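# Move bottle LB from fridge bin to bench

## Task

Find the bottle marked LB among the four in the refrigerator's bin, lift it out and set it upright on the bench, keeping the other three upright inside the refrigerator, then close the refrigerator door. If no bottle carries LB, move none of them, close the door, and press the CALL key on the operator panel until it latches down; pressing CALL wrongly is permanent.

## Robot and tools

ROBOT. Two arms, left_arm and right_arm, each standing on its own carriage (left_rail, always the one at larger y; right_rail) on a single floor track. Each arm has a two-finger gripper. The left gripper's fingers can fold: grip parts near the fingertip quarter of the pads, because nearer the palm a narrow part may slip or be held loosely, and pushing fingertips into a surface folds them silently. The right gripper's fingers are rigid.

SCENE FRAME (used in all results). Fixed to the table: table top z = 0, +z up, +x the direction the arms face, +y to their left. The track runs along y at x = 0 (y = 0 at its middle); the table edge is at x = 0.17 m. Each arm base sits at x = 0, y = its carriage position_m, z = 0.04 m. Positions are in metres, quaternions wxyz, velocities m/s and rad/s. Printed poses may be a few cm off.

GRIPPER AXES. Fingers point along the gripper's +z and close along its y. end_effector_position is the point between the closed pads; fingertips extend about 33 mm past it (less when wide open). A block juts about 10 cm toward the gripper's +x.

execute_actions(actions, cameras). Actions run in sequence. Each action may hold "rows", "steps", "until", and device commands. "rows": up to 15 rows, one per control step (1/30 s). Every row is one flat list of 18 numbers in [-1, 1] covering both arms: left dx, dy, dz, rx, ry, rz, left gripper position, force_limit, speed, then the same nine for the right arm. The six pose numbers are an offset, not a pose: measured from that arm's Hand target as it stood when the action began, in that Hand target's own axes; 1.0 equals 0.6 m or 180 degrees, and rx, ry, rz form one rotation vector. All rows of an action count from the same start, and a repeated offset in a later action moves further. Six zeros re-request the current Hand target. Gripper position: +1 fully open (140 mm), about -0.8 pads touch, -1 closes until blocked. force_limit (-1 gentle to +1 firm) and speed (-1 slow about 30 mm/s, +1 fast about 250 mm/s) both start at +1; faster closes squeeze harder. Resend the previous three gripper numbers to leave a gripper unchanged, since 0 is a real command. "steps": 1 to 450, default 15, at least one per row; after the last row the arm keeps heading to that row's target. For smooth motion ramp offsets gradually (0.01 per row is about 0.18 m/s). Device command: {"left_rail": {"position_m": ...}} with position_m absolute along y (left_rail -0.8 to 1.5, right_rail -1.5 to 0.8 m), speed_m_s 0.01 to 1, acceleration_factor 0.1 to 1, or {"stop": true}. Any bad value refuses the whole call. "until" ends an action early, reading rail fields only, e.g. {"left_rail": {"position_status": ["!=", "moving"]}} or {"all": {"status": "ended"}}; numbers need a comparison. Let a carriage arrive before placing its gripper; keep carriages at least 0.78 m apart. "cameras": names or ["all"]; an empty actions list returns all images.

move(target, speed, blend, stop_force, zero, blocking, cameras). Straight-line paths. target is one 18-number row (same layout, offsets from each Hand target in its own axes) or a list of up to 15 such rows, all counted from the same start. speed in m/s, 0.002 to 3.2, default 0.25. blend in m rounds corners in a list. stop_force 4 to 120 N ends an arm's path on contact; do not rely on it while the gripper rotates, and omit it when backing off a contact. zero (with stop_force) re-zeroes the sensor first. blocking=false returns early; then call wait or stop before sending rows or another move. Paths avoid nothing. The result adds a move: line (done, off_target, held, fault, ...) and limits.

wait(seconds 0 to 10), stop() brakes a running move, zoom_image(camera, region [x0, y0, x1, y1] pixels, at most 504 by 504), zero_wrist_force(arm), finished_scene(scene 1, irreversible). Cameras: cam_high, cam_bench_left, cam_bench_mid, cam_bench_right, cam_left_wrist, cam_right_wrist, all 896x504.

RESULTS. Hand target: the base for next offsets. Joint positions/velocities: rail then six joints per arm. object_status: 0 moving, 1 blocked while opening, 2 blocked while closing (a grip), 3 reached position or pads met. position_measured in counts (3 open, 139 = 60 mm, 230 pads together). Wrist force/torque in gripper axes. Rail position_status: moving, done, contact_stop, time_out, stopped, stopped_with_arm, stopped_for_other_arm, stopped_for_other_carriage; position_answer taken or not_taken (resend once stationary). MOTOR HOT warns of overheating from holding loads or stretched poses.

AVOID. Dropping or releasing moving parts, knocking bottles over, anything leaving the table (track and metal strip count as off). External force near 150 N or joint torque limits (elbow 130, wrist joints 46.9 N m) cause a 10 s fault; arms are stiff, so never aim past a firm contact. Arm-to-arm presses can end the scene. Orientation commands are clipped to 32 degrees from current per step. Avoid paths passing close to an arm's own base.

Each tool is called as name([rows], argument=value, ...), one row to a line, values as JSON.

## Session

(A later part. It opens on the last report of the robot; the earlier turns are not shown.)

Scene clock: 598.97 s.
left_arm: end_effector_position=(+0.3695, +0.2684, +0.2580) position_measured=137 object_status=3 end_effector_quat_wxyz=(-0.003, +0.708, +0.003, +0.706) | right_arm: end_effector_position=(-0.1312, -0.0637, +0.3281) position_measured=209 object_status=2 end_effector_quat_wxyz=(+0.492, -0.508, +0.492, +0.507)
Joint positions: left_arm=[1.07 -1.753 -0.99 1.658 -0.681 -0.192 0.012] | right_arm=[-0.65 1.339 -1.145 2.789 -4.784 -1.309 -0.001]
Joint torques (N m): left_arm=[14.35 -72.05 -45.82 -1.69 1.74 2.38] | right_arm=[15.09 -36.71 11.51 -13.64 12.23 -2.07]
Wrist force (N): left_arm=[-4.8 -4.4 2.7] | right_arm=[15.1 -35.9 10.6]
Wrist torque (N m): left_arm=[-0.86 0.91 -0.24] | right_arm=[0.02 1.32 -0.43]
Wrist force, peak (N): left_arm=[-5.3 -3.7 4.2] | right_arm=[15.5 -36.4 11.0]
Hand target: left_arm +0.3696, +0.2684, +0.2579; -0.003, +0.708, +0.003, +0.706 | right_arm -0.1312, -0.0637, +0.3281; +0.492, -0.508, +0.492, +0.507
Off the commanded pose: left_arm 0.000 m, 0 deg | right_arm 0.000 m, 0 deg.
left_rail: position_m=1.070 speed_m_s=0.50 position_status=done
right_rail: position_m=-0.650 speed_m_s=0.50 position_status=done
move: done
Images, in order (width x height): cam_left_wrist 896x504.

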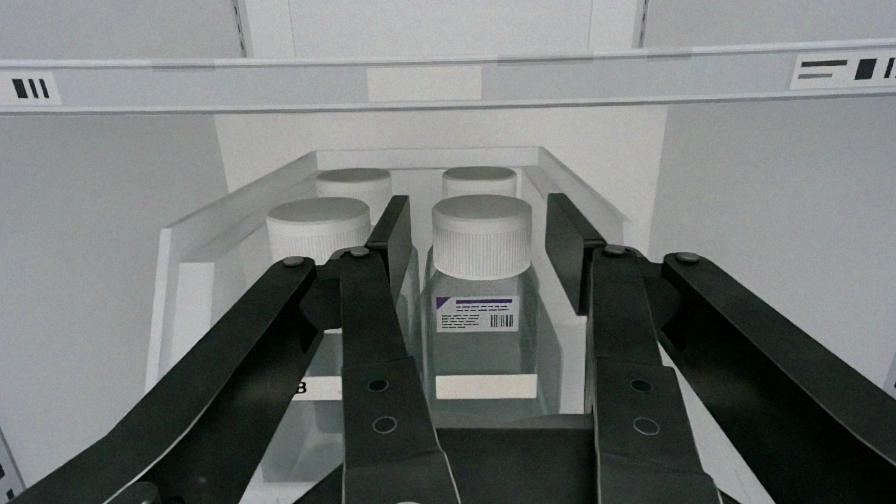

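execute_actions(actions=[], cameras=["cam_left_wrist","cam_high"])

Scene clock: 614.97 s.
left_arm: end_effector_position=(+0.3696, +0.2684, +0.2579) position_measured=137 object_status=3 end_effector_quat_wxyz=(-0.003, +0.708, +0.003, +0.706) | right_arm: end_effector_position=(-0.1312, -0.0637, +0.3281) position_measured=209 object_status=2 end_effector_quat_wxyz=(+0.492, -0.508, +0.492, +0.507)
Joint positions: left_arm=[1.07 -1.753 -0.99 1.658 -0.681 -0.191 0.012] | right_arm=[-0.65 1.339 -1.145 2.789 -4.784 -1.309 -0.001]
Joint velocities: within noise
Joint torques (N m): left_arm=[18.2 -74.61 -46.11 -1.93 2.73 1.82] | right_arm=[13.84 -38.22 11.59 -13.88 12.3 -2.61]
Motor temperatures (°C): left_arm=[32 33 41 40 28 29] | right_arm=[31 32 32 33 36 32]
Wrist force (N): left_arm=[-5.1 -4.4 2.5] | right_arm=[15.1 -36.0 10.6]
Wrist torque (N m): left_arm=[-0.87 0.98 -0.24] | right_arm=[-0.01 1.32 -0.42]
Wrist force, peak (N): left_arm=[-4.9 -4.7 3.0] | right_arm=[15.1 -36.5 10.9]
Hand target: left_arm +0.3696, +0.2684, +0.2579; -0.003, +0.708, +0.003, +0.706 | right_arm -0.1312, -0.0637, +0.3281; +0.492, -0.508, +0.492, +0.507
Tool commands: left_gripper/position=-0.07 left_gripper/force_limit=-1.0 left_gripper/speed=-0.3 right_gripper/position=-1.0 right_gripper/force_limit=-0.7 right_gripper/speed=-1.0
Off the commanded pose: left_arm 0.000 m, 0 deg | right_arm 0.000 m, 0 deg.
left_rail: position_m=1.070 speed_m_s=0.50 position_status=done
right_rail: position_m=-0.650 speed_m_s=0.50 position_status=done
Images, in order (width x height): cam_high 896x504, cam_left_wrist 896x504.

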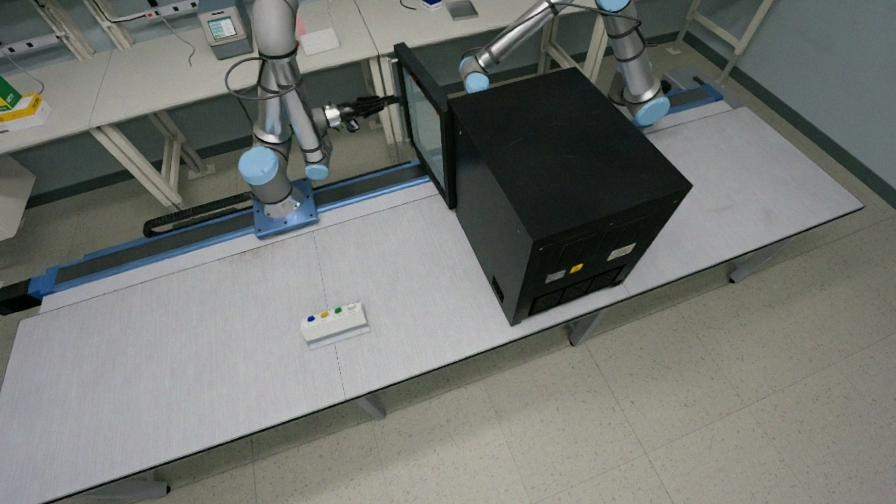

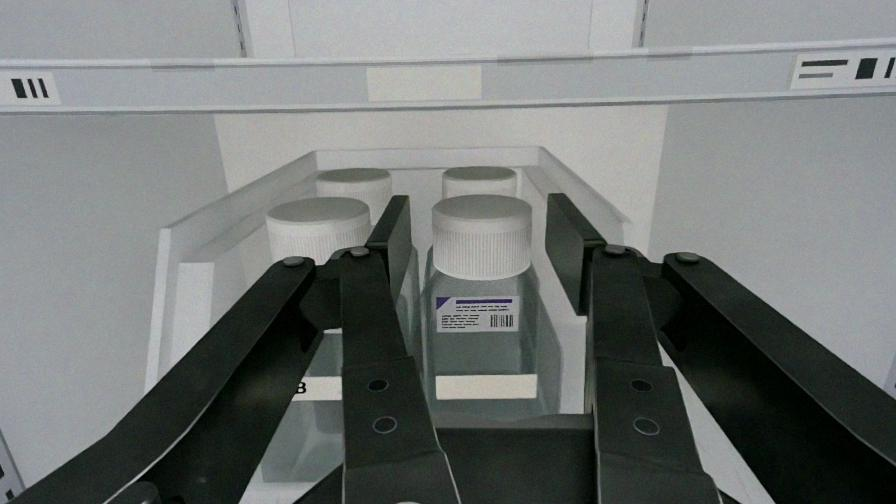

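move([
  [0,0,0.057,0,0,0,-0.07,-1,-0.3,0,0,0,0,0,0,-1,-0.7,-1],
], speed=0.05, stop_force=6)

execute_actions([
  {"rows":[[0,0,0,0,0,0,-1,-0.1,-1,0,0,0,0,0,0,-1,-0.7,-1]],"steps":60},
], cameras=["cam_left_wrist"])

Scene clock: 619.87 s.
left_arm: end_effector_position=(+0.4038, +0.2688, +0.2578) position_measured=137 object_status=3 end_effector_quat_wxyz=(-0.003, +0.708, +0.003, +0.706) | right_arm: end_effector_position=(-0.1312, -0.0637, +0.3281) position_measured=209 object_status=2 end_effector_quat_wxyz=(+0.492, -0.508, +0.492, +0.507)
Joint positions: left_arm=[1.07 -1.71 -0.988 1.656 -0.683 -0.149 0.016] | right_arm=[-0.65 1.339 -1.145 2.789 -4.784 -1.309 -0.001]
Joint torques (N m): left_arm=[17.72 -71.66 -46.54 -2.43 3 2.42] | right_arm=[13.59 -39.5 11.34 -14.11 12.31 -2.34]
Wrist force (N): left_arm=[-4.7 -4.2 2.2] | right_arm=[15.0 -36.0 11.0]
Wrist torque (N m): left_arm=[-0.82 0.89 -0.24] | right_arm=[-0.01 1.34 -0.42]
Wrist force, peak (N): left_arm=[-4.7 -4.7 3.3] | right_arm=[15.3 -36.3 11.4]
Hand target: left_arm +0.4038, +0.2688, +0.2578; -0.003, +0.708, +0.003, +0.706 | right_arm -0.1312, -0.0637, +0.3281; +0.492, -0.508, +0.492, +0.507
Off the commanded pose: left_arm 0.000 m, 0 deg | right_arm 0.000 m, 0 deg.
left_rail: position_m=1.070 speed_m_s=0.50 position_status=done
right_rail: position_m=-0.650 speed_m_s=0.50 position_status=done
move: done

Scene clock: 622.07 s.
left_arm: end_effector_position=(+0.4038, +0.2687, +0.2578) position_measured=159 object_status=2 end_effector_quat_wxyz=(-0.003, +0.708, +0.003, +0.706) | right_arm: end_effector_position=(-0.1312, -0.0637, +0.3281) position_measured=209 object_status=2 end_effector_quat_wxyz=(+0.492, -0.508, +0.492, +0.507)
Joint positions: left_arm=[1.07 -1.71 -0.988 1.656 -0.683 -0.149 0.016] | right_arm=[-0.65 1.339 -1.145 2.789 -4.784 -1.309 -0.001]
Joint torques (N m): left_arm=[17.21 -92.56 -38.39 0.29 -1.7 1.65] | right_arm=[14.29 -40.89 12.07 -13.63 12.44 -2.41]
Wrist force (N): left_arm=[-7.2 -4.5 2.3] | right_arm=[14.7 -36.0 10.9]
Wrist torque (N m): left_arm=[-0.90 0.87 -0.20] | right_arm=[-0.02 1.33 -0.42]
Wrist force, peak (N): left_arm=[-7.7 -4.7 2.6] | right_arm=[15.4 -36.2 11.0]
Hand target: left_arm +0.4038, +0.2688, +0.2578; -0.003, +0.708, +0.003, +0.706 | right_arm -0.1312, -0.0637, +0.3281; +0.492, -0.508, +0.492, +0.507
Off the commanded pose: left_arm 0.000 m, 0 deg | right_arm 0.000 m, 0 deg.
left_rail: position_m=1.070 speed_m_s=0.50 position_status=done
right_rail: position_m=-0.650 speed_m_s=0.50 position_status=done
Images, in order (width x height): cam_left_wrist 896x504.

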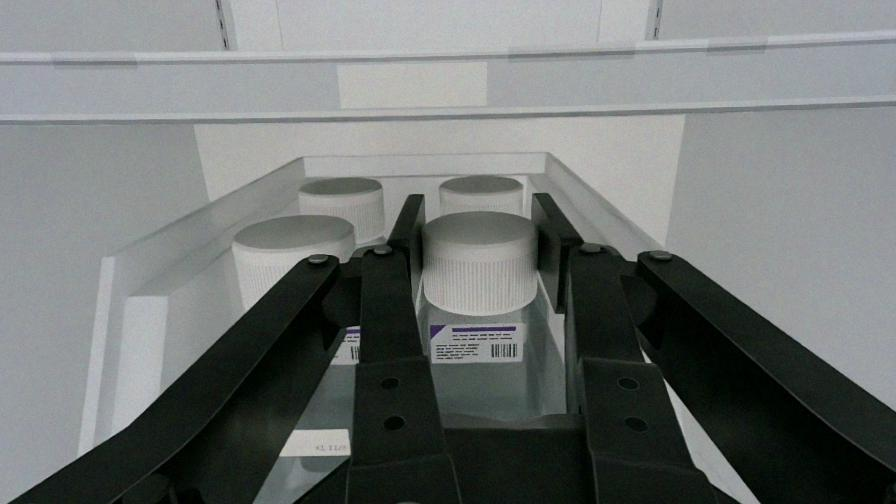

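move([
  [0.042,0,0,0,0,0,-1,-0.1,-1,0,0,0,0,0,0,-1,-0.7,-1],
], speed=0.04, stop_force=12, cameras=["cam_left_wrist"])

Scene clock: 625.20 s.
left_arm: end_effector_position=(+0.4039, +0.2688, +0.2830) position_measured=159 object_status=2 end_effector_quat_wxyz=(-0.003, +0.708, +0.003, +0.706) | right_arm: end_effector_position=(-0.1312, -0.0637, +0.3281) position_measured=209 object_status=2 end_effector_quat_wxyz=(+0.492, -0.508, +0.492, +0.507)
Joint positions: left_arm=[1.07 -1.71 -1.013 1.643 -0.646 -0.149 0.016] | right_arm=[-0.65 1.339 -1.145 2.789 -4.784 -1.309 -0.001]
Joint torques (N m): left_arm=[20.02 -109.43 -48.69 3.3 2.31 -3.22] | right_arm=[12.35 -41.74 11.92 -13.32 12.27 -2.09]
Wrist force (N): left_arm=[-8.4 -4.4 3.2] | right_arm=[14.6 -36.0 10.7]
Wrist torque (N m): left_arm=[-0.87 0.83 0.10] | right_arm=[-0.01 1.30 -0.42]
Wrist force, peak (N): left_arm=[-9.1 -4.4 2.7] | right_arm=[14.8 -36.4 11.0]
Hand target: left_arm +0.4039, +0.2688, +0.2830; -0.003, +0.708, +0.003, +0.706 | right_arm -0.1312, -0.0637, +0.3281; +0.492, -0.508, +0.492, +0.507
Off the commanded pose: left_arm 0.000 m, 0 deg | right_arm 0.000 m, 0 deg.
left_rail: position_m=1.070 speed_m_s=0.50 position_status=done
right_rail: position_m=-0.650 speed_m_s=0.50 position_status=done
move: done
Images, in order (width x height): cam_left_wrist 896x504.

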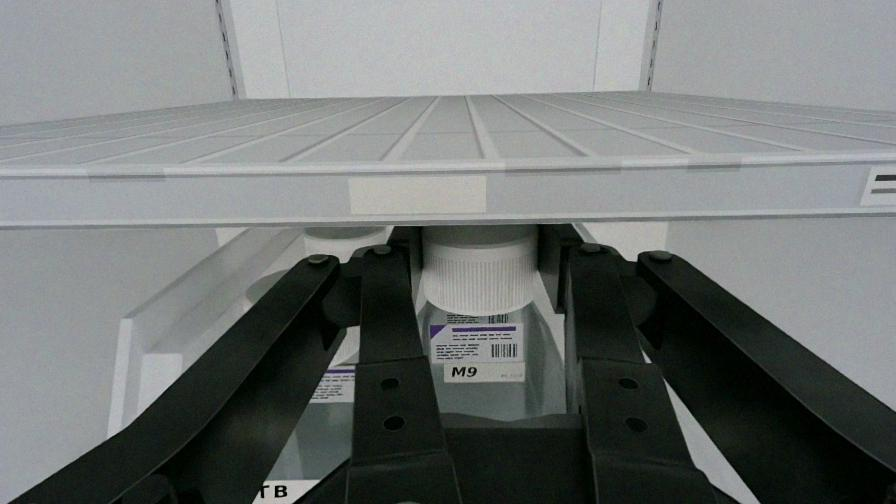

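move([
  [-0.02,0,-0.045,0,0.0889,0,-1,-0.1,-1,0,0,0,0,0,0,-1,-0.7,-1],
  [-0.0573,0,-0.085,0,0.1778,0,-1,-0.1,-1,0,0,0,0,0,0,-1,-0.7,-1],
], speed=0.05, blend=0.005, stop_force=15, cameras=["cam_left_wrist"])

Scene clock: 651.67 s.
left_arm: end_effector_position=(+0.3564, +0.2683, +0.2521) position_measured=159 object_status=2 end_effector_quat_wxyz=(-0.004, +0.504, +0.002, +0.864) | right_arm: end_effector_position=(-0.1312, -0.0637, +0.3281) position_measured=209 object_status=2 end_effector_quat_wxyz=(+0.492, -0.508, +0.492, +0.507)
Joint positions: left_arm=[1.07 -1.714 -0.551 1.391 0.467 -0.534 -1.267] | right_arm=[-0.65 1.339 -1.145 2.789 -4.784 -1.309 -0.001]
Joint torques (N m): left_arm=[-17.7 -124.28 -20.99 2.33 0.26 1.9] | right_arm=[14.76 -40.33 11.37 -12.83 12.29 -2.87]
Wrist force (N): left_arm=[-3.5 -4.2 5.5] | right_arm=[15.5 -35.9 10.9]
Wrist torque (N m): left_arm=[-0.99 1.40 -0.26] | right_arm=[0.00 1.29 -0.42]
Wrist force, peak (N): left_arm=[11.5 -1.6 12.6] | right_arm=[17.3 -36.3 10.8]
Hand target: left_arm +0.3564, +0.2683, +0.2521; -0.004, +0.504, +0.002, +0.864 (not the last commanded pose) | right_arm -0.1312, -0.0637, +0.3281; +0.492, -0.508, +0.492, +0.507
Off the commanded pose: left_arm 0.005 m, 2 deg | right_arm 0.000 m, 0 deg.
left_rail: position_m=1.070 speed_m_s=0.50 position_status=done
right_rail: position_m=-0.650 speed_m_s=0.50 position_status=done
move: held (left_arm; a check stopped the path); path passed 1 of 2 targets; limits=held
pose unreachable (left arm): on one or more control steps of this call, first in action 0 (counted from 0), this arm could not follow its commanded pose, so it was not sent that pose on those steps. It may still have moved: this result reports where it is.
cause: moving toward the commanded pose would bring a part of the arm (just beyond joint 6 (wrist 2)) too close to the robot's own body.
Images, in order (width x height): cam_left_wrist 896x504.

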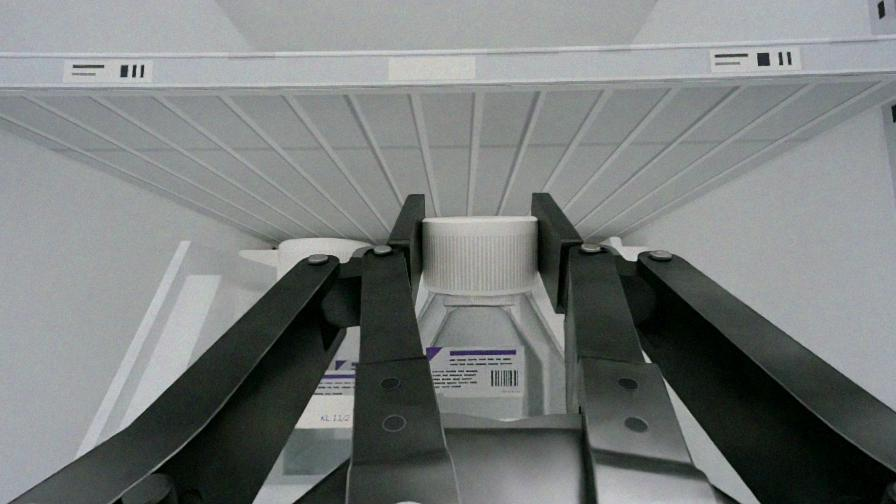

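move([
  [0.09,0,-0.006,0,0,0,-1,-0.1,-1,0,0,0,0,0,0,-1,-0.7,-1],
], speed=0.04, stop_force=10, cameras=["cam_left_wrist","cam_high","cam_bench_left"])

Scene clock: 662.10 s.
left_arm: end_effector_position=(+0.3350, +0.2681, +0.2848) position_measured=159 object_status=2 end_effector_quat_wxyz=(-0.004, +0.504, +0.002, +0.864) | right_arm: end_effector_position=(-0.1312, -0.0637, +0.3281) position_measured=209 object_status=2 end_effector_quat_wxyz=(+0.492, -0.508, +0.492, +0.507)
Joint positions: left_arm=[1.07 -1.741 -0.6 1.407 0.457 -0.542 -1.217] | right_arm=[-0.65 1.339 -1.145 2.789 -4.784 -1.309 -0.001]
Joint torques (N m): left_arm=[18.85 -95.5 -36.72 7.99 -2.27 -2.73] | right_arm=[10.43 -42.37 11.27 -13.42 12.55 -1.75]
Wrist force (N): left_arm=[-10.8 -4.7 0.3] | right_arm=[16.2 -37.6 11.4]
Wrist torque (N m): left_arm=[-0.88 1.22 0.07] | right_arm=[0.05 1.33 -0.42]
Wrist force, peak (N): left_arm=[-45.1 -3.5 11.0] | right_arm=[16.0 -38.1 11.3]
Hand target: left_arm +0.3350, +0.2681, +0.2848; -0.004, +0.504, +0.002, +0.864 (not the last commanded pose) | right_arm -0.1312, -0.0637, +0.3281; +0.492, -0.508, +0.492, +0.507
Off the commanded pose: left_arm 0.015 m, 0 deg | right_arm 0.000 m, 0 deg.
left_rail: position_m=1.070 speed_m_s=0.50 position_status=done
right_rail: position_m=-0.650 speed_m_s=0.50 position_status=done
move: contact (left_arm)
Images, in order (width x height): cam_high 896x504, cam_bench_left 896x504, cam_left_wrist 896x504.

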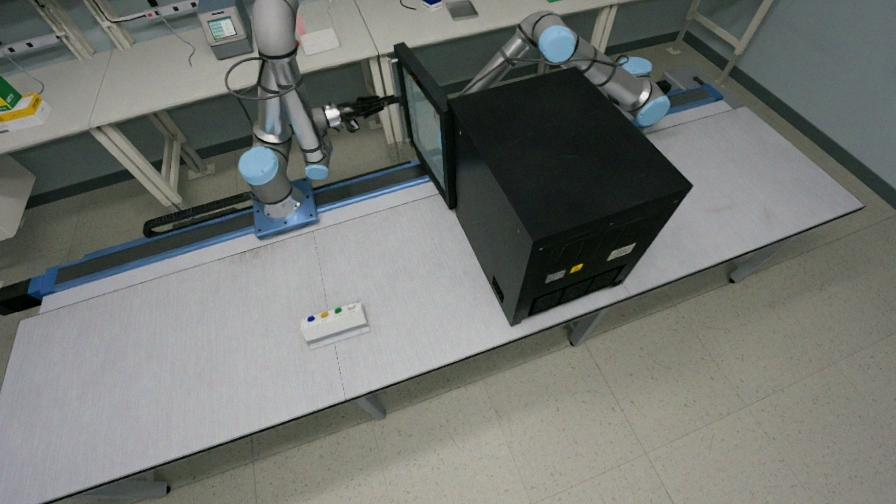

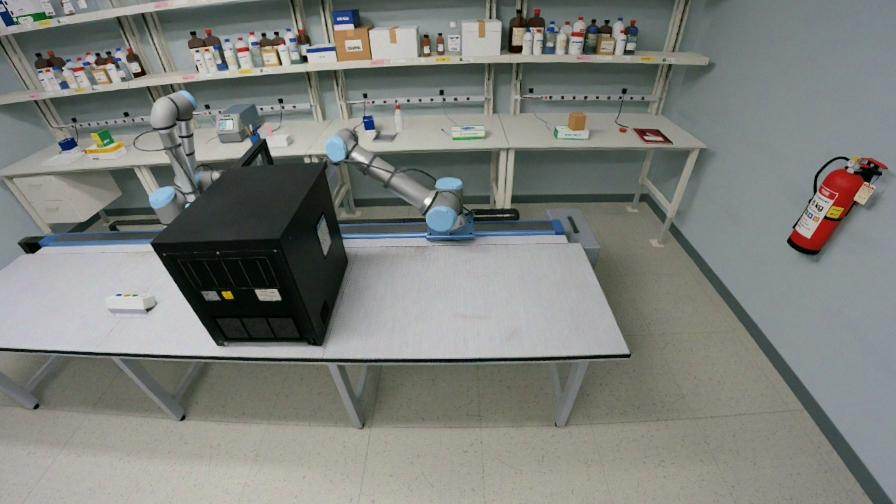

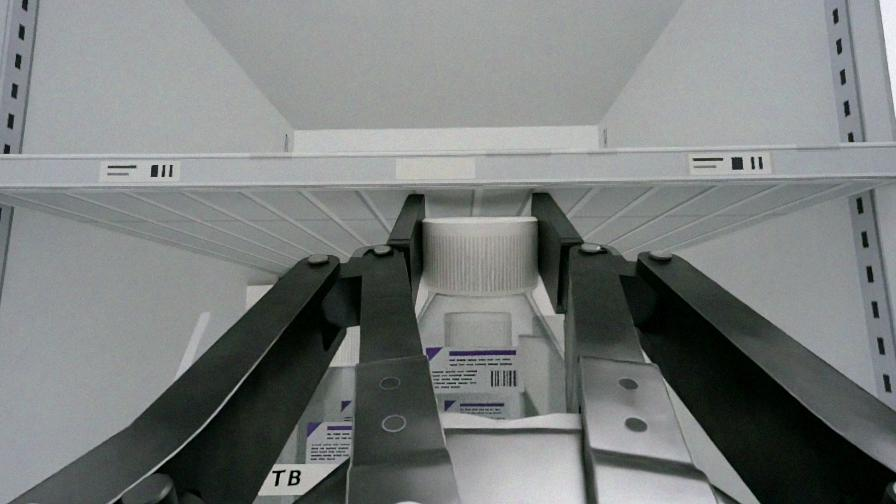

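zoom_image(camera="cam_left_wrist", region=[280, 140, 680, 440])

Scaled by 1.260 from the camera's 896x504 image, which has a finer 1280x720 frame.

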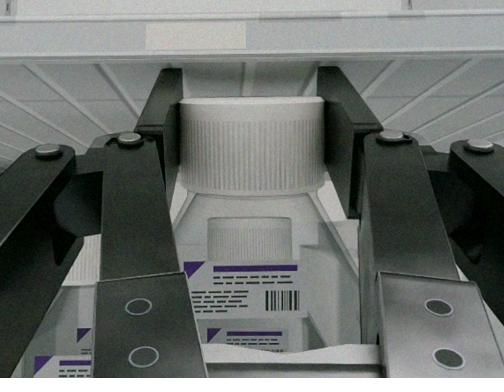

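move([
  [0.0041,0,-0.00725,0,0,0,-1,-0.1,-1,0,0,0,0,0,0,-1,-0.7,-1],
  [0.0208,0,-0.0072,0,0,0,-1,-0.1,-1,0,0,0,0,0,0,-1,-0.7,-1],
], speed=0.01, stop_force=6, cameras=["cam_left_wrist"])

Scene clock: 690.63 s.
left_arm: end_effector_position=(+0.3304, +0.2680, +0.2850) position_measured=159 object_status=2 end_effector_quat_wxyz=(-0.004, +0.504, +0.002, +0.864) | right_arm: end_effector_position=(-0.1312, -0.0637, +0.3281) position_measured=209 object_status=2 end_effector_quat_wxyz=(+0.492, -0.508, +0.492, +0.507)
Joint positions: left_arm=[1.07 -1.747 -0.602 1.409 0.448 -0.543 -1.206] | right_arm=[-0.65 1.339 -1.145 2.789 -4.784 -1.309 -0.001]
Joint torques (N m): left_arm=[17.57 -98.14 -38.04 9.03 -4.76 -2.73] | right_arm=[12.77 -42.63 10.8 -12.46 12.51 -2.12]
Wrist force (N): left_arm=[-12.0 -3.4 0.8] | right_arm=[15.8 -37.3 11.0]
Wrist torque (N m): left_arm=[-0.76 0.69 -0.14] | right_arm=[0.03 1.35 -0.42]
Wrist force, peak (N): left_arm=[-19.9 -3.3 4.2] | right_arm=[16.3 -38.2 11.3]
Hand target: left_arm +0.3304, +0.2680, +0.2850; -0.004, +0.504, +0.002, +0.864 (not the last commanded pose) | right_arm -0.1312, -0.0637, +0.3281; +0.492, -0.508, +0.492, +0.507
Off the commanded pose: left_arm 0.010 m, 0 deg | right_arm 0.000 m, 0 deg.
left_rail: position_m=1.070 speed_m_s=0.50 position_status=done
right_rail: position_m=-0.650 speed_m_s=0.50 position_status=done
move: contact (left_arm); path passed 0 of 2 targets
Images, in order (width x height): cam_left_wrist 896x504.

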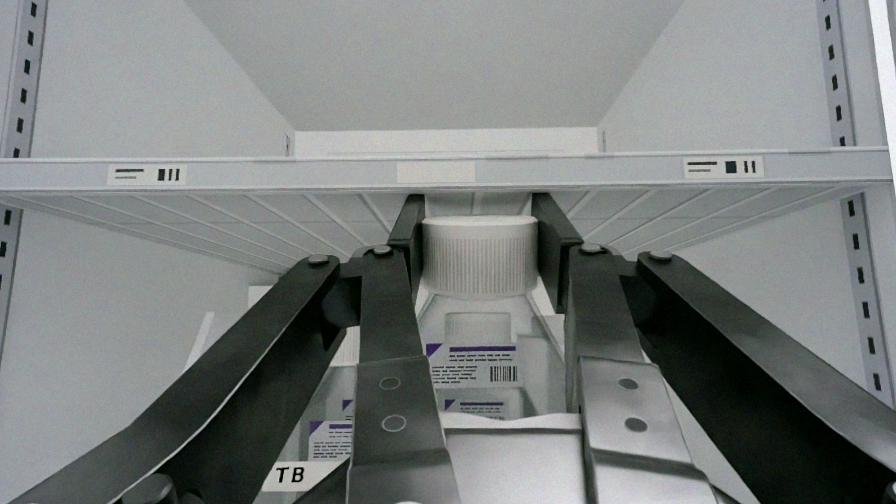

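move([
  [-0.0098,0,0.0174,0,0,0,-1,-0.1,-1,0,0,0,0,0,0,-1,-0.7,-1],
  [0.0133,0,0.0305,0,0,0,-1,-0.1,-1,0,0,0,0,0,0,-1,-0.7,-1],
], speed=0.012, stop_force=6, cameras=["cam_left_wrist"])

Scene clock: 697.73 s.
left_arm: end_effector_position=(+0.3306, +0.2680, +0.2850) position_measured=159 object_status=2 end_effector_quat_wxyz=(-0.004, +0.504, +0.002, +0.864) | right_arm: end_effector_position=(-0.1312, -0.0637, +0.3281) position_measured=209 object_status=2 end_effector_quat_wxyz=(+0.492, -0.508, +0.492, +0.507)
Joint positions: left_arm=[1.07 -1.747 -0.602 1.409 0.448 -0.543 -1.207] | right_arm=[-0.65 1.339 -1.145 2.789 -4.784 -1.309 -0.001]
Joint torques (N m): left_arm=[-19.27 -131.52 -24 4.74 -7.39 2.44] | right_arm=[12.53 -42.06 10.74 -13.3 12.37 -2.19]
Wrist force (N): left_arm=[-13.5 -4.5 2.0] | right_arm=[16.0 -36.5 11.2]
Wrist torque (N m): left_arm=[-0.76 0.67 -0.16] | right_arm=[-0.03 1.29 -0.42]
Wrist force, peak (N): left_arm=[-13.9 -4.3 1.9] | right_arm=[15.5 -38.0 11.3]
Hand target: left_arm +0.3306, +0.2680, +0.2850; -0.004, +0.504, +0.002, +0.864 (not the last commanded pose) | right_arm -0.1312, -0.0637, +0.3281; +0.492, -0.508, +0.492, +0.507
Off the commanded pose: left_arm 0.020 m, 0 deg | right_arm 0.000 m, 0 deg.
left_rail: position_m=1.070 speed_m_s=0.50 position_status=done
right_rail: position_m=-0.650 speed_m_s=0.50 position_status=done
move: contact (left_arm); path passed 0 of 2 targets
Images, in order (width x height): cam_left_wrist 896x504.

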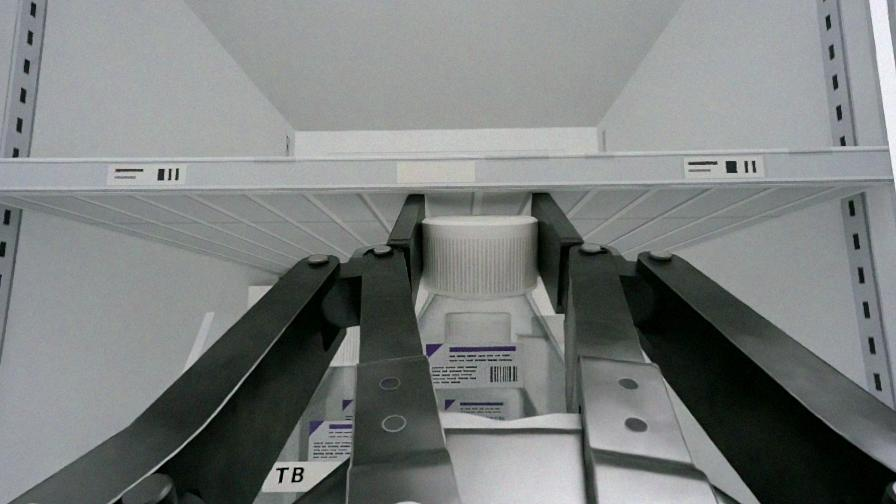

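move([
  [-0.0098,0,0.0174,0,0,0,-1,-0.1,-1,0,0,0,0,0,0,-1,-0.7,-1],
], speed=0.015, stop_force=12)

move([
  [0.0232,0,0.0131,0,0,0,-1,-0.1,-1,0,0,0,0,0,0,-1,-0.7,-1],
], speed=0.015, stop_force=12, cameras=["cam_left_wrist"])

Scene clock: 704.33 s.
left_arm: end_effector_position=(+0.3309, +0.2680, +0.2851) position_measured=159 object_status=2 end_effector_quat_wxyz=(-0.004, +0.504, +0.002, +0.864) | right_arm: end_effector_position=(-0.1312, -0.0637, +0.3281) position_measured=209 object_status=2 end_effector_quat_wxyz=(+0.492, -0.508, +0.492, +0.507)
Joint positions: left_arm=[1.07 -1.746 -0.602 1.409 0.449 -0.543 -1.208] | right_arm=[-0.65 1.339 -1.145 2.789 -4.784 -1.309 -0.001]
Joint torques (N m): left_arm=[-25.73 -130.15 -24.05 4.88 -8.29 2.68] | right_arm=[16.05 -38.74 11.3 -13.23 12.6 -1.53]
Wrist force (N): left_arm=[-16.9 -5.6 4.1] | right_arm=[13.8 -35.4 10.6]
Wrist torque (N m): left_arm=[-0.75 0.49 -0.32] | right_arm=[-0.04 1.33 -0.42]
Wrist force, peak (N): left_arm=[-13.2 -4.5 -12.6] | right_arm=[13.8 -39.0 11.4]
Hand target: left_arm +0.3309, +0.2680, +0.2851; -0.004, +0.504, +0.002, +0.864 (not the last commanded pose) | right_arm -0.1312, -0.0637, +0.3281; +0.492, -0.508, +0.492, +0.507
Off the commanded pose: left_arm 0.012 m, 0 deg | right_arm 0.000 m, 0 deg.
left_rail: position_m=1.070 speed_m_s=0.50 position_status=done
right_rail: position_m=-0.650 speed_m_s=0.50 position_status=done
move: contact (left_arm)

Scene clock: 705.43 s.
left_arm: end_effector_position=(+0.3309, +0.2681, +0.2855) position_measured=159 object_status=2 end_effector_quat_wxyz=(-0.004, +0.504, +0.002, +0.864) | right_arm: end_effector_position=(-0.1312, -0.0637, +0.3281) position_measured=209 object_status=2 end_effector_quat_wxyz=(+0.492, -0.508, +0.492, +0.507)
Joint positions: left_arm=[1.07 -1.746 -0.602 1.409 0.449 -0.543 -1.208] | right_arm=[-0.65 1.339 -1.145 2.789 -4.784 -1.309 -0.001]
Joint torques (N m): left_arm=[-5.54 -111.48 -42.97 6.88 -12.78 1.57] | right_arm=[12.47 -38.84 9.61 -13.08 12.06 -1.49]
Wrist force (N): left_arm=[-24.7 -4.7 -2.4] | right_arm=[12.9 -35.6 10.7]
Wrist torque (N m): left_arm=[-0.70 0.29 -0.34] | right_arm=[-0.01 1.27 -0.42]
Wrist force, peak (N): left_arm=[-31.5 -3.9 -12.1] | right_arm=[11.6 -37.0 11.2]
Hand target: left_arm +0.3309, +0.2681, +0.2855; -0.004, +0.504, +0.002, +0.864 (not the last commanded pose) | right_arm -0.1312, -0.0637, +0.3281; +0.492, -0.508, +0.492, +0.507
Off the commanded pose: left_arm 0.016 m, 0 deg | right_arm 0.000 m, 0 deg.
left_rail: position_m=1.070 speed_m_s=0.50 position_status=done
right_rail: position_m=-0.650 speed_m_s=0.50 position_status=done
move: contact (left_arm)
Images, in order (width x height): cam_left_wrist 896x504.

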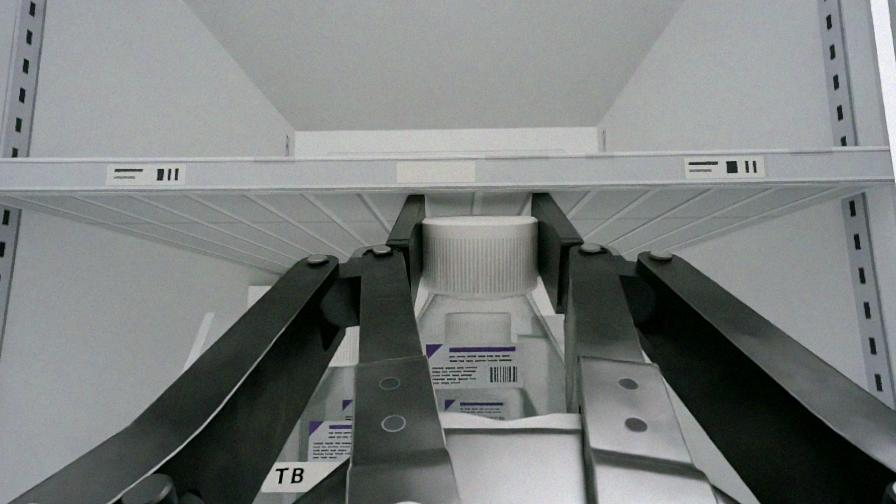

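zoom_image(camera="cam_left_wrist", region=[400, 190, 600, 440])

zoom_image(camera="cam_left_wrist", region=[140, 250, 400, 504])

Scaled by 2.016 from the camera's 896x504 image, which has a finer 1280x720 frame.

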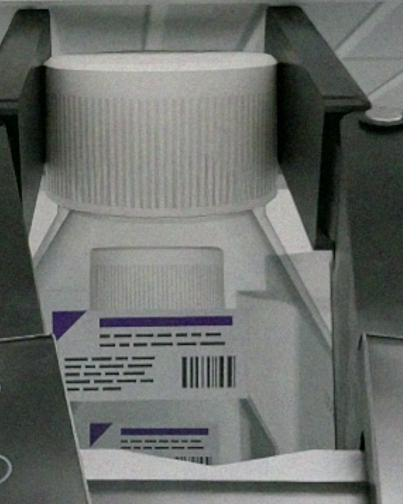

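Scaled by 1.938 from the camera's 896x504 image, which has a finer 1280x720 frame.

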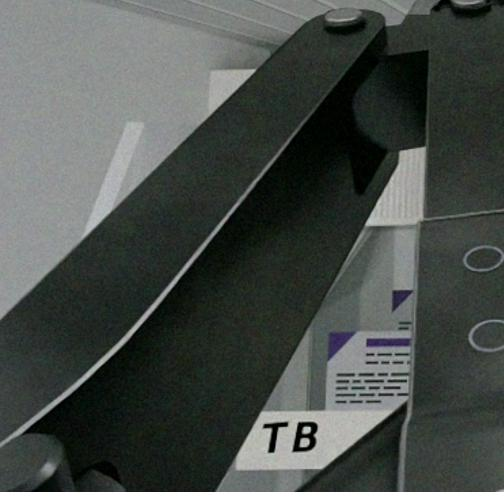

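move([
  [-0.0116,0,-0.0066,0,0,0,-1,-0.1,-1,0,0,0,0,0,0,-1,-0.7,-1],
], speed=0.015, cameras=["cam_left_wrist"])

Scene clock: 758.47 s.
left_arm: end_effector_position=(+0.3309, +0.2681, +0.2776) position_measured=159 object_status=2 end_effector_quat_wxyz=(-0.004, +0.504, +0.002, +0.864) | right_arm: end_effector_position=(-0.1312, -0.0637, +0.3281) position_measured=209 object_status=2 end_effector_quat_wxyz=(+0.492, -0.508, +0.492, +0.507)
Joint positions: left_arm=[1.07 -1.746 -0.593 1.407 0.442 -0.543 -1.208] | right_arm=[-0.65 1.339 -1.145 2.789 -4.784 -1.309 -0.001]
Joint torques (N m): left_arm=[2.52 -98.49 -37.26 2.82 -1.27 0.99] | right_arm=[18.15 -40.68 9.99 -12.89 13.02 -1.56]
Wrist force (N): left_arm=[-8.5 -7.0 3.9] | right_arm=[15.2 -36.3 10.8]
Wrist torque (N m): left_arm=[-1.40 1.21 -0.19] | right_arm=[0.00 1.33 -0.42]
Wrist force, peak (N): left_arm=[-24.9 -5.3 -2.5] | right_arm=[15.4 -36.6 11.0]
Hand target: left_arm +0.3309, +0.2681, +0.2774; -0.004, +0.504, +0.002, +0.864 | right_arm -0.1312, -0.0637, +0.3281; +0.492, -0.508, +0.492, +0.507
Off the commanded pose: left_arm 0.000 m, 0 deg | right_arm 0.000 m, 0 deg.
left_rail: position_m=1.070 speed_m_s=0.50 position_status=done
right_rail: position_m=-0.650 speed_m_s=0.50 position_status=done
move: done
Images, in order (width x height): cam_left_wrist 896x504.

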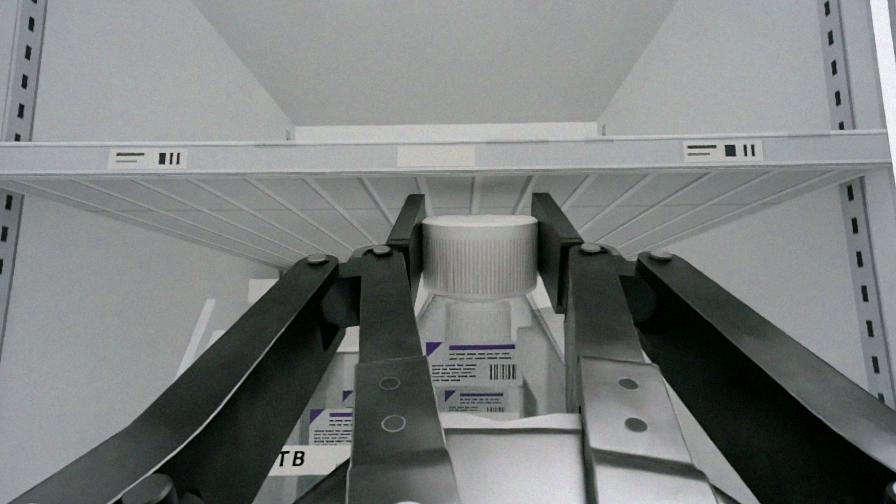

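move([
  [-0.0645,0,0.109,0,-0.0667,0,-1,-0.1,-1,0,0,0,0,0,0,-1,-0.7,-1],
], speed=0.05, stop_force=20, cameras=["cam_left_wrist"])

Scene clock: 793.70 s.
left_arm: end_effector_position=(+0.4068, +0.2688, +0.2759) position_measured=159 object_status=2 end_effector_quat_wxyz=(-0.004, +0.592, +0.003, +0.806) | right_arm: end_effector_position=(-0.1312, -0.0637, +0.3281) position_measured=209 object_status=2 end_effector_quat_wxyz=(+0.492, -0.508, +0.492, +0.507)
Joint positions: left_arm=[1.07 -1.686 -0.674 1.414 0.453 -0.328 -1.174] | right_arm=[-0.65 1.339 -1.145 2.789 -4.784 -1.309 -0.001]
Joint torques (N m): left_arm=[18.25 -126.24 -41.26 7.99 -1.55 2.05] | right_arm=[16.27 -40.73 10.41 -12.88 12.74 -1.38]
Wrist force (N): left_arm=[-8.5 -6.8 1.6] | right_arm=[15.1 -36.8 11.0]
Wrist torque (N m): left_arm=[-1.33 0.90 -0.22] | right_arm=[-0.01 1.32 -0.42]
Wrist force, peak (N): left_arm=[-9.0 -7.4 3.3] | right_arm=[15.3 -37.2 11.1]
Hand target: left_arm +0.4068, +0.2688, +0.2759; -0.004, +0.592, +0.003, +0.806 | right_arm -0.1312, -0.0637, +0.3281; +0.492, -0.508, +0.492, +0.507
Off the commanded pose: left_arm 0.000 m, 0 deg | right_arm 0.000 m, 0 deg.
left_rail: position_m=1.070 speed_m_s=0.50 position_status=done
right_rail: position_m=-0.650 speed_m_s=0.50 position_status=done
move: done
Images, in order (width x height): cam_left_wrist 896x504.

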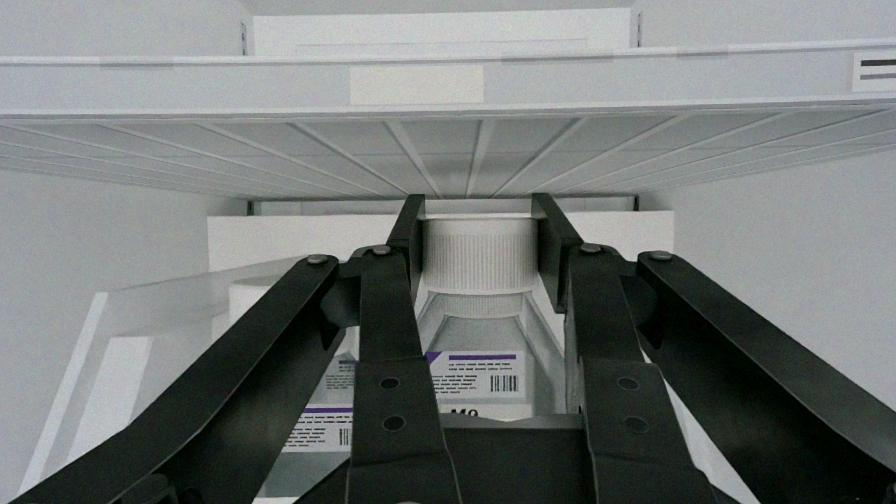

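move([
  [-0.0493,0,-0.0153,0,0,0,-1,-0.1,-1,0,0,0,0,0,0,-1,-0.7,-1],
], speed=0.02, stop_force=7)

execute_actions([
  {"rows":[[0,0,0,0,0,0,-0.07,-1,-0.9,0,0,0,0,0,0,-1,-0.7,-1]],"steps":50},
], cameras=["cam_left_wrist"])

Scene clock: 799.40 s.
left_arm: end_effector_position=(+0.4070, +0.2688, +0.2518) position_measured=159 object_status=2 end_effector_quat_wxyz=(-0.004, +0.592, +0.003, +0.806) | right_arm: end_effector_position=(-0.1312, -0.0637, +0.3281) position_measured=209 object_status=2 end_effector_quat_wxyz=(+0.492, -0.508, +0.492, +0.507)
Joint positions: left_arm=[1.07 -1.686 -0.647 1.413 0.427 -0.328 -1.174] | right_arm=[-0.65 1.339 -1.145 2.789 -4.784 -1.309 -0.001]
Joint torques (N m): left_arm=[0.38 -127.39 -25.16 8.05 -2.93 -1.51] | right_arm=[15.56 -41.34 10.73 -12.8 12.86 -0.71]
Wrist force (N): left_arm=[-7.5 -6.4 1.9] | right_arm=[14.5 -37.2 11.1]
Wrist torque (N m): left_arm=[-1.24 0.80 -0.11] | right_arm=[-0.01 1.33 -0.42]
Wrist force, peak (N): left_arm=[8.2 -8.1 10.9] | right_arm=[17.0 -36.6 11.1]
Hand target: left_arm +0.4069, +0.2688, +0.2518; -0.004, +0.592, +0.003, +0.806 (not the last commanded pose) | right_arm -0.1312, -0.0637, +0.3281; +0.492, -0.508, +0.492, +0.507
Off the commanded pose: left_arm 0.007 m, 0 deg | right_arm 0.000 m, 0 deg.
left_rail: position_m=1.070 speed_m_s=0.50 position_status=done
right_rail: position_m=-0.650 speed_m_s=0.50 position_status=done
move: contact (left_arm)

Scene clock: 801.27 s.
left_arm: end_effector_position=(+0.4069, +0.2688, +0.2518) position_measured=137 object_status=3 end_effector_quat_wxyz=(-0.004, +0.592, +0.003, +0.806) | right_arm: end_effector_position=(-0.1312, -0.0637, +0.3281) position_measured=209 object_status=2 end_effector_quat_wxyz=(+0.492, -0.508, +0.492, +0.507)
Joint positions: left_arm=[1.07 -1.686 -0.647 1.413 0.427 -0.328 -1.174] | right_arm=[-0.65 1.339 -1.145 2.789 -4.784 -1.309 -0.001]
Joint torques (N m): left_arm=[-17.49 -109.65 -26.93 4.13 -4.16 0.85] | right_arm=[20.18 -40.75 10.48 -12.7 12.51 -0.69]
Wrist force (N): left_arm=[-1.6 -9.2 0.5] | right_arm=[15.4 -38.0 11.4]
Wrist torque (N m): left_arm=[-1.39 0.83 -0.22] | right_arm=[-0.04 1.32 -0.42]
Wrist force, peak (N): left_arm=[-7.6 -6.6 1.8] | right_arm=[15.6 -38.1 11.5]
Hand target: left_arm +0.4069, +0.2688, +0.2518; -0.004, +0.592, +0.003, +0.806 | right_arm -0.1312, -0.0637, +0.3281; +0.492, -0.508, +0.492, +0.507
Off the commanded pose: left_arm 0.000 m, 0 deg | right_arm 0.000 m, 0 deg.
left_rail: position_m=1.070 speed_m_s=0.50 position_status=done
right_rail: position_m=-0.650 speed_m_s=0.50 position_status=done
Images, in order (width x height): cam_left_wrist 896x504.

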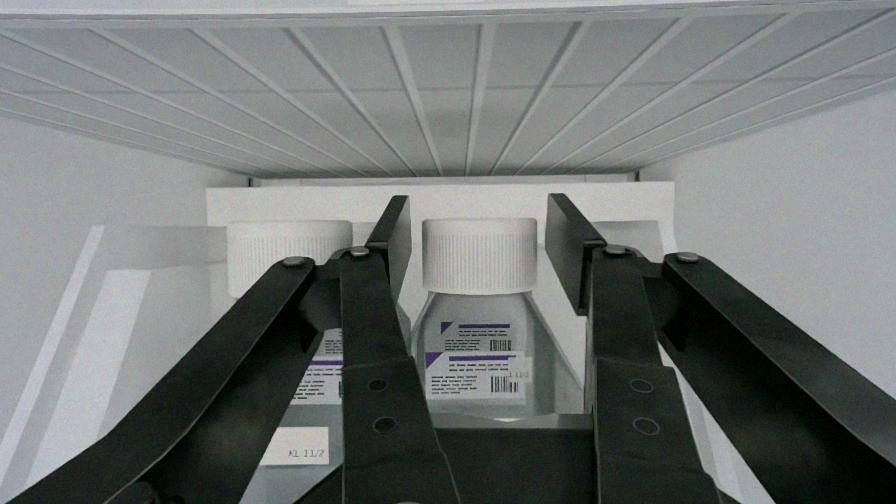

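move([
  [0.101,0,-0.213,0,0,0,-0.07,-1,-0.9,0,0,0,0,0,0,-1,-0.7,-1],
], speed=0.12, cameras=["cam_left_wrist"])

Scene clock: 807.37 s.
left_arm: end_effector_position=(+0.2669, +0.2675, +0.2713) position_measured=137 object_status=3 end_effector_quat_wxyz=(-0.004, +0.592, +0.003, +0.806) | right_arm: end_effector_position=(-0.1312, -0.0637, +0.3281) position_measured=209 object_status=2 end_effector_quat_wxyz=(+0.492, -0.508, +0.492, +0.507)
Joint positions: left_arm=[1.07 -1.86 -0.741 1.476 0.084 -0.423 -0.772] | right_arm=[-0.65 1.339 -1.145 2.789 -4.784 -1.309 -0.001]
Joint torques (N m): left_arm=[-20.64 -119.07 -24.78 2.23 -4.26 2.44] | right_arm=[17.87 -38.72 10.85 -12.39 12.59 -0.98]
Wrist force (N): left_arm=[-4.0 -6.3 2.6] | right_arm=[15.3 -37.0 11.1]
Wrist torque (N m): left_arm=[-1.19 0.79 -0.22] | right_arm=[-0.03 1.28 -0.42]
Wrist force, peak (N): left_arm=[-1.6 -9.6 0.4] | right_arm=[15.7 -38.0 11.4]
Hand target: left_arm +0.2668, +0.2675, +0.2713; -0.004, +0.592, +0.003, +0.806 | right_arm -0.1312, -0.0637, +0.3281; +0.492, -0.508, +0.492, +0.507
Off the commanded pose: left_arm 0.000 m, 0 deg | right_arm 0.000 m, 0 deg.
left_rail: position_m=1.070 speed_m_s=0.50 position_status=done
right_rail: position_m=-0.650 speed_m_s=0.50 position_status=done
move: done
Images, in order (width x height): cam_left_wrist 896x504.

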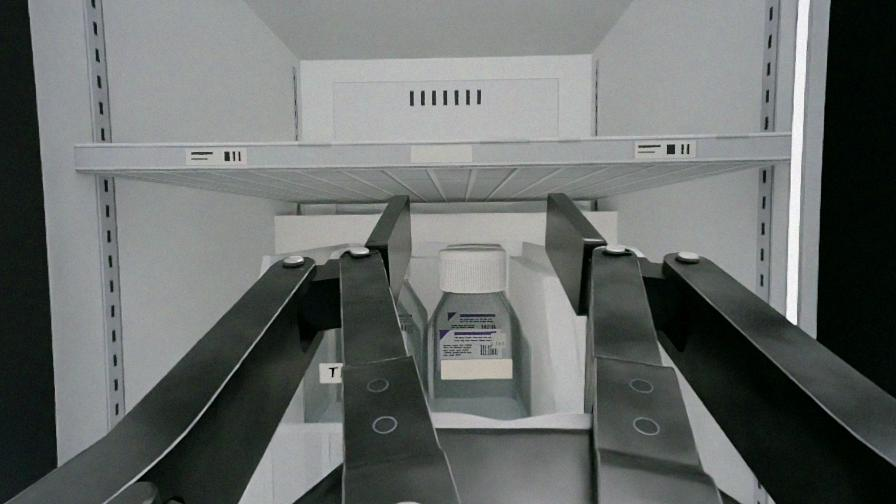

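move([
  [0.1,0,0.0138,0,-0.0967,0,-0.07,-1,-0.9,0,0,0,0,0,0,-1,-0.7,-1],
], speed=0.15, cameras=["cam_left_wrist"])

Scene clock: 814.20 s.
left_arm: end_effector_position=(+0.2568, +0.2674, +0.3310) position_measured=137 object_status=3 end_effector_quat_wxyz=(-0.003, +0.707, +0.003, +0.707) | right_arm: end_effector_position=(-0.1312, -0.0637, +0.3281) position_measured=209 object_status=2 end_effector_quat_wxyz=(+0.492, -0.508, +0.492, +0.507)
Joint positions: left_arm=[1.07 -1.891 -1.048 1.603 -0.552 -0.33 -0.002] | right_arm=[-0.65 1.339 -1.145 2.789 -4.784 -1.309 -0.001]
Joint torques (N m): left_arm=[-18.2 -106.89 -33.74 -1.04 -2.23 2.15] | right_arm=[15.49 -39.71 10.2 -12.69 12.47 -0.83]
Wrist force (N): left_arm=[-4.0 -6.0 2.5] | right_arm=[15.1 -37.0 11.1]
Wrist torque (N m): left_arm=[-1.23 0.77 -0.26] | right_arm=[-0.04 1.32 -0.42]
Wrist force, peak (N): left_arm=[-5.4 -6.4 2.3] | right_arm=[15.2 -37.3 11.1]
Hand target: left_arm +0.2568, +0.2674, +0.3310; -0.003, +0.707, +0.003, +0.707 | right_arm -0.1312, -0.0637, +0.3281; +0.492, -0.508, +0.492, +0.507
Off the commanded pose: left_arm 0.000 m, 0 deg | right_arm 0.000 m, 0 deg.
left_rail: position_m=1.070 speed_m_s=0.50 position_status=done
right_rail: position_m=-0.650 speed_m_s=0.50 position_status=done
move: done
Images, in order (width x height): cam_left_wrist 896x504.

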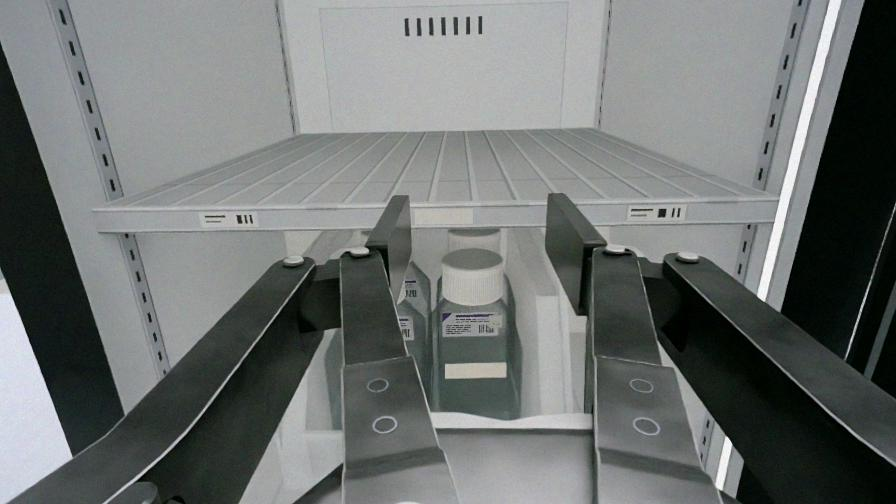

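zoom_image(camera="cam_left_wrist", region=[250, 220, 610, 480])

Scaled by 1.400 from the camera's 896x504 image, which has a finer 1280x720 frame.

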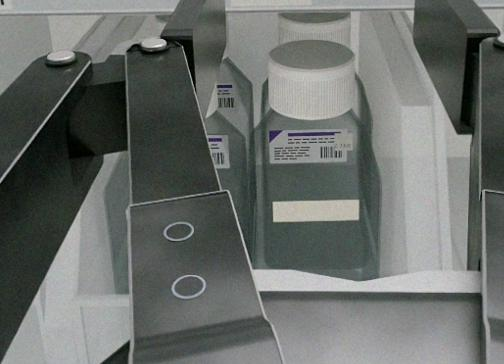

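move([
  [-0.0253,-0.0018,0.0095,0,-0.1,0,-0.07,-1,-0.9,0,0,0,0,0,0,-1,-0.7,-1],
], speed=0.12)

execute_actions(actions=[], cameras=["cam_left_wrist"])

Scene clock: 834.47 s.
left_arm: end_effector_position=(+0.2624, +0.2685, +0.3159) position_measured=137 object_status=3 end_effector_quat_wxyz=(-0.003, +0.809, +0.004, +0.588) | right_arm: end_effector_position=(-0.1312, -0.0637, +0.3281) position_measured=209 object_status=2 end_effector_quat_wxyz=(+0.492, -0.508, +0.492, +0.507)
Joint positions: left_arm=[1.07 -1.865 -1.221 1.762 -1.367 -0.433 0.778] | right_arm=[-0.65 1.339 -1.145 2.789 -4.784 -1.309 -0.001]
Joint torques (N m): left_arm=[18.63 -97.22 -36.42 -4.3 -0.65 2.02] | right_arm=[16.36 -40.97 9.05 -12.25 13.12 -0.6]
Wrist force (N): left_arm=[-3.5 -5.5 1.2] | right_arm=[15.0 -36.6 11.1]
Wrist torque (N m): left_arm=[-1.16 0.60 -0.24] | right_arm=[0.04 1.34 -0.42]
Wrist force, peak (N): left_arm=[-4.0 -6.3 2.6] | right_arm=[15.4 -37.3 11.1]
Hand target: left_arm +0.2625, +0.2685, +0.3159; -0.003, +0.809, +0.004, +0.588 | right_arm -0.1312, -0.0637, +0.3281; +0.492, -0.508, +0.492, +0.507
Off the commanded pose: left_arm 0.000 m, 0 deg | right_arm 0.000 m, 0 deg.
left_rail: position_m=1.070 speed_m_s=0.50 position_status=done
right_rail: position_m=-0.650 speed_m_s=0.50 position_status=done
move: done

Scene clock: 834.47 s.
left_arm: end_effector_position=(+0.2624, +0.2685, +0.3159) position_measured=137 object_status=3 end_effector_quat_wxyz=(-0.003, +0.809, +0.004, +0.588) | right_arm: end_effector_position=(-0.1312, -0.0637, +0.3281) position_measured=209 object_status=2 end_effector_quat_wxyz=(+0.492, -0.508, +0.492, +0.507)
Joint positions: left_arm=[1.07 -1.865 -1.221 1.762 -1.367 -0.433 0.778] | right_arm=[-0.65 1.339 -1.145 2.789 -4.784 -1.309 -0.001]
Joint velocities: within noise
Joint torques (N m): left_arm=[18.63 -97.22 -36.42 -4.3 -0.65 2.02] | right_arm=[16.36 -40.97 9.05 -12.25 13.12 -0.6]
Motor temperatures (°C): left_arm=[32 33 41 39 28 29] | right_arm=[31 31 32 33 36 32]
Wrist force (N): left_arm=[-3.5 -5.5 1.2] | right_arm=[15.0 -36.6 11.1]
Wrist torque (N m): left_arm=[-1.16 0.60 -0.24] | right_arm=[0.04 1.34 -0.42]
Wrist force, peak (N): left_arm=[-3.5 -5.5 1.2] | right_arm=[15.0 -36.6 11.1]
Hand target: left_arm +0.2625, +0.2685, +0.3159; -0.003, +0.809, +0.004, +0.588 | right_arm -0.1312, -0.0637, +0.3281; +0.492, -0.508, +0.492, +0.507
Tool commands: left_gripper/position=-0.07 left_gripper/force_limit=-1.0 left_gripper/speed=-0.9 right_gripper/position=-1.0 right_gripper/force_limit=-0.7 right_gripper/speed=-1.0
Off the commanded pose: left_arm 0.000 m, 0 deg | right_arm 0.000 m, 0 deg.
left_rail: position_m=1.070 speed_m_s=0.50 position_status=done
right_rail: position_m=-0.650 speed_m_s=0.50 position_status=done
Images, in order (width x height): cam_left_wrist 896x504.

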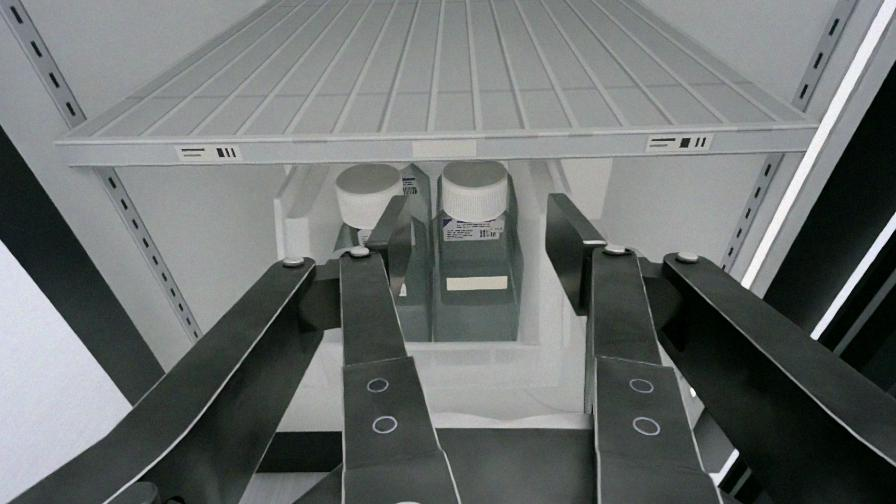

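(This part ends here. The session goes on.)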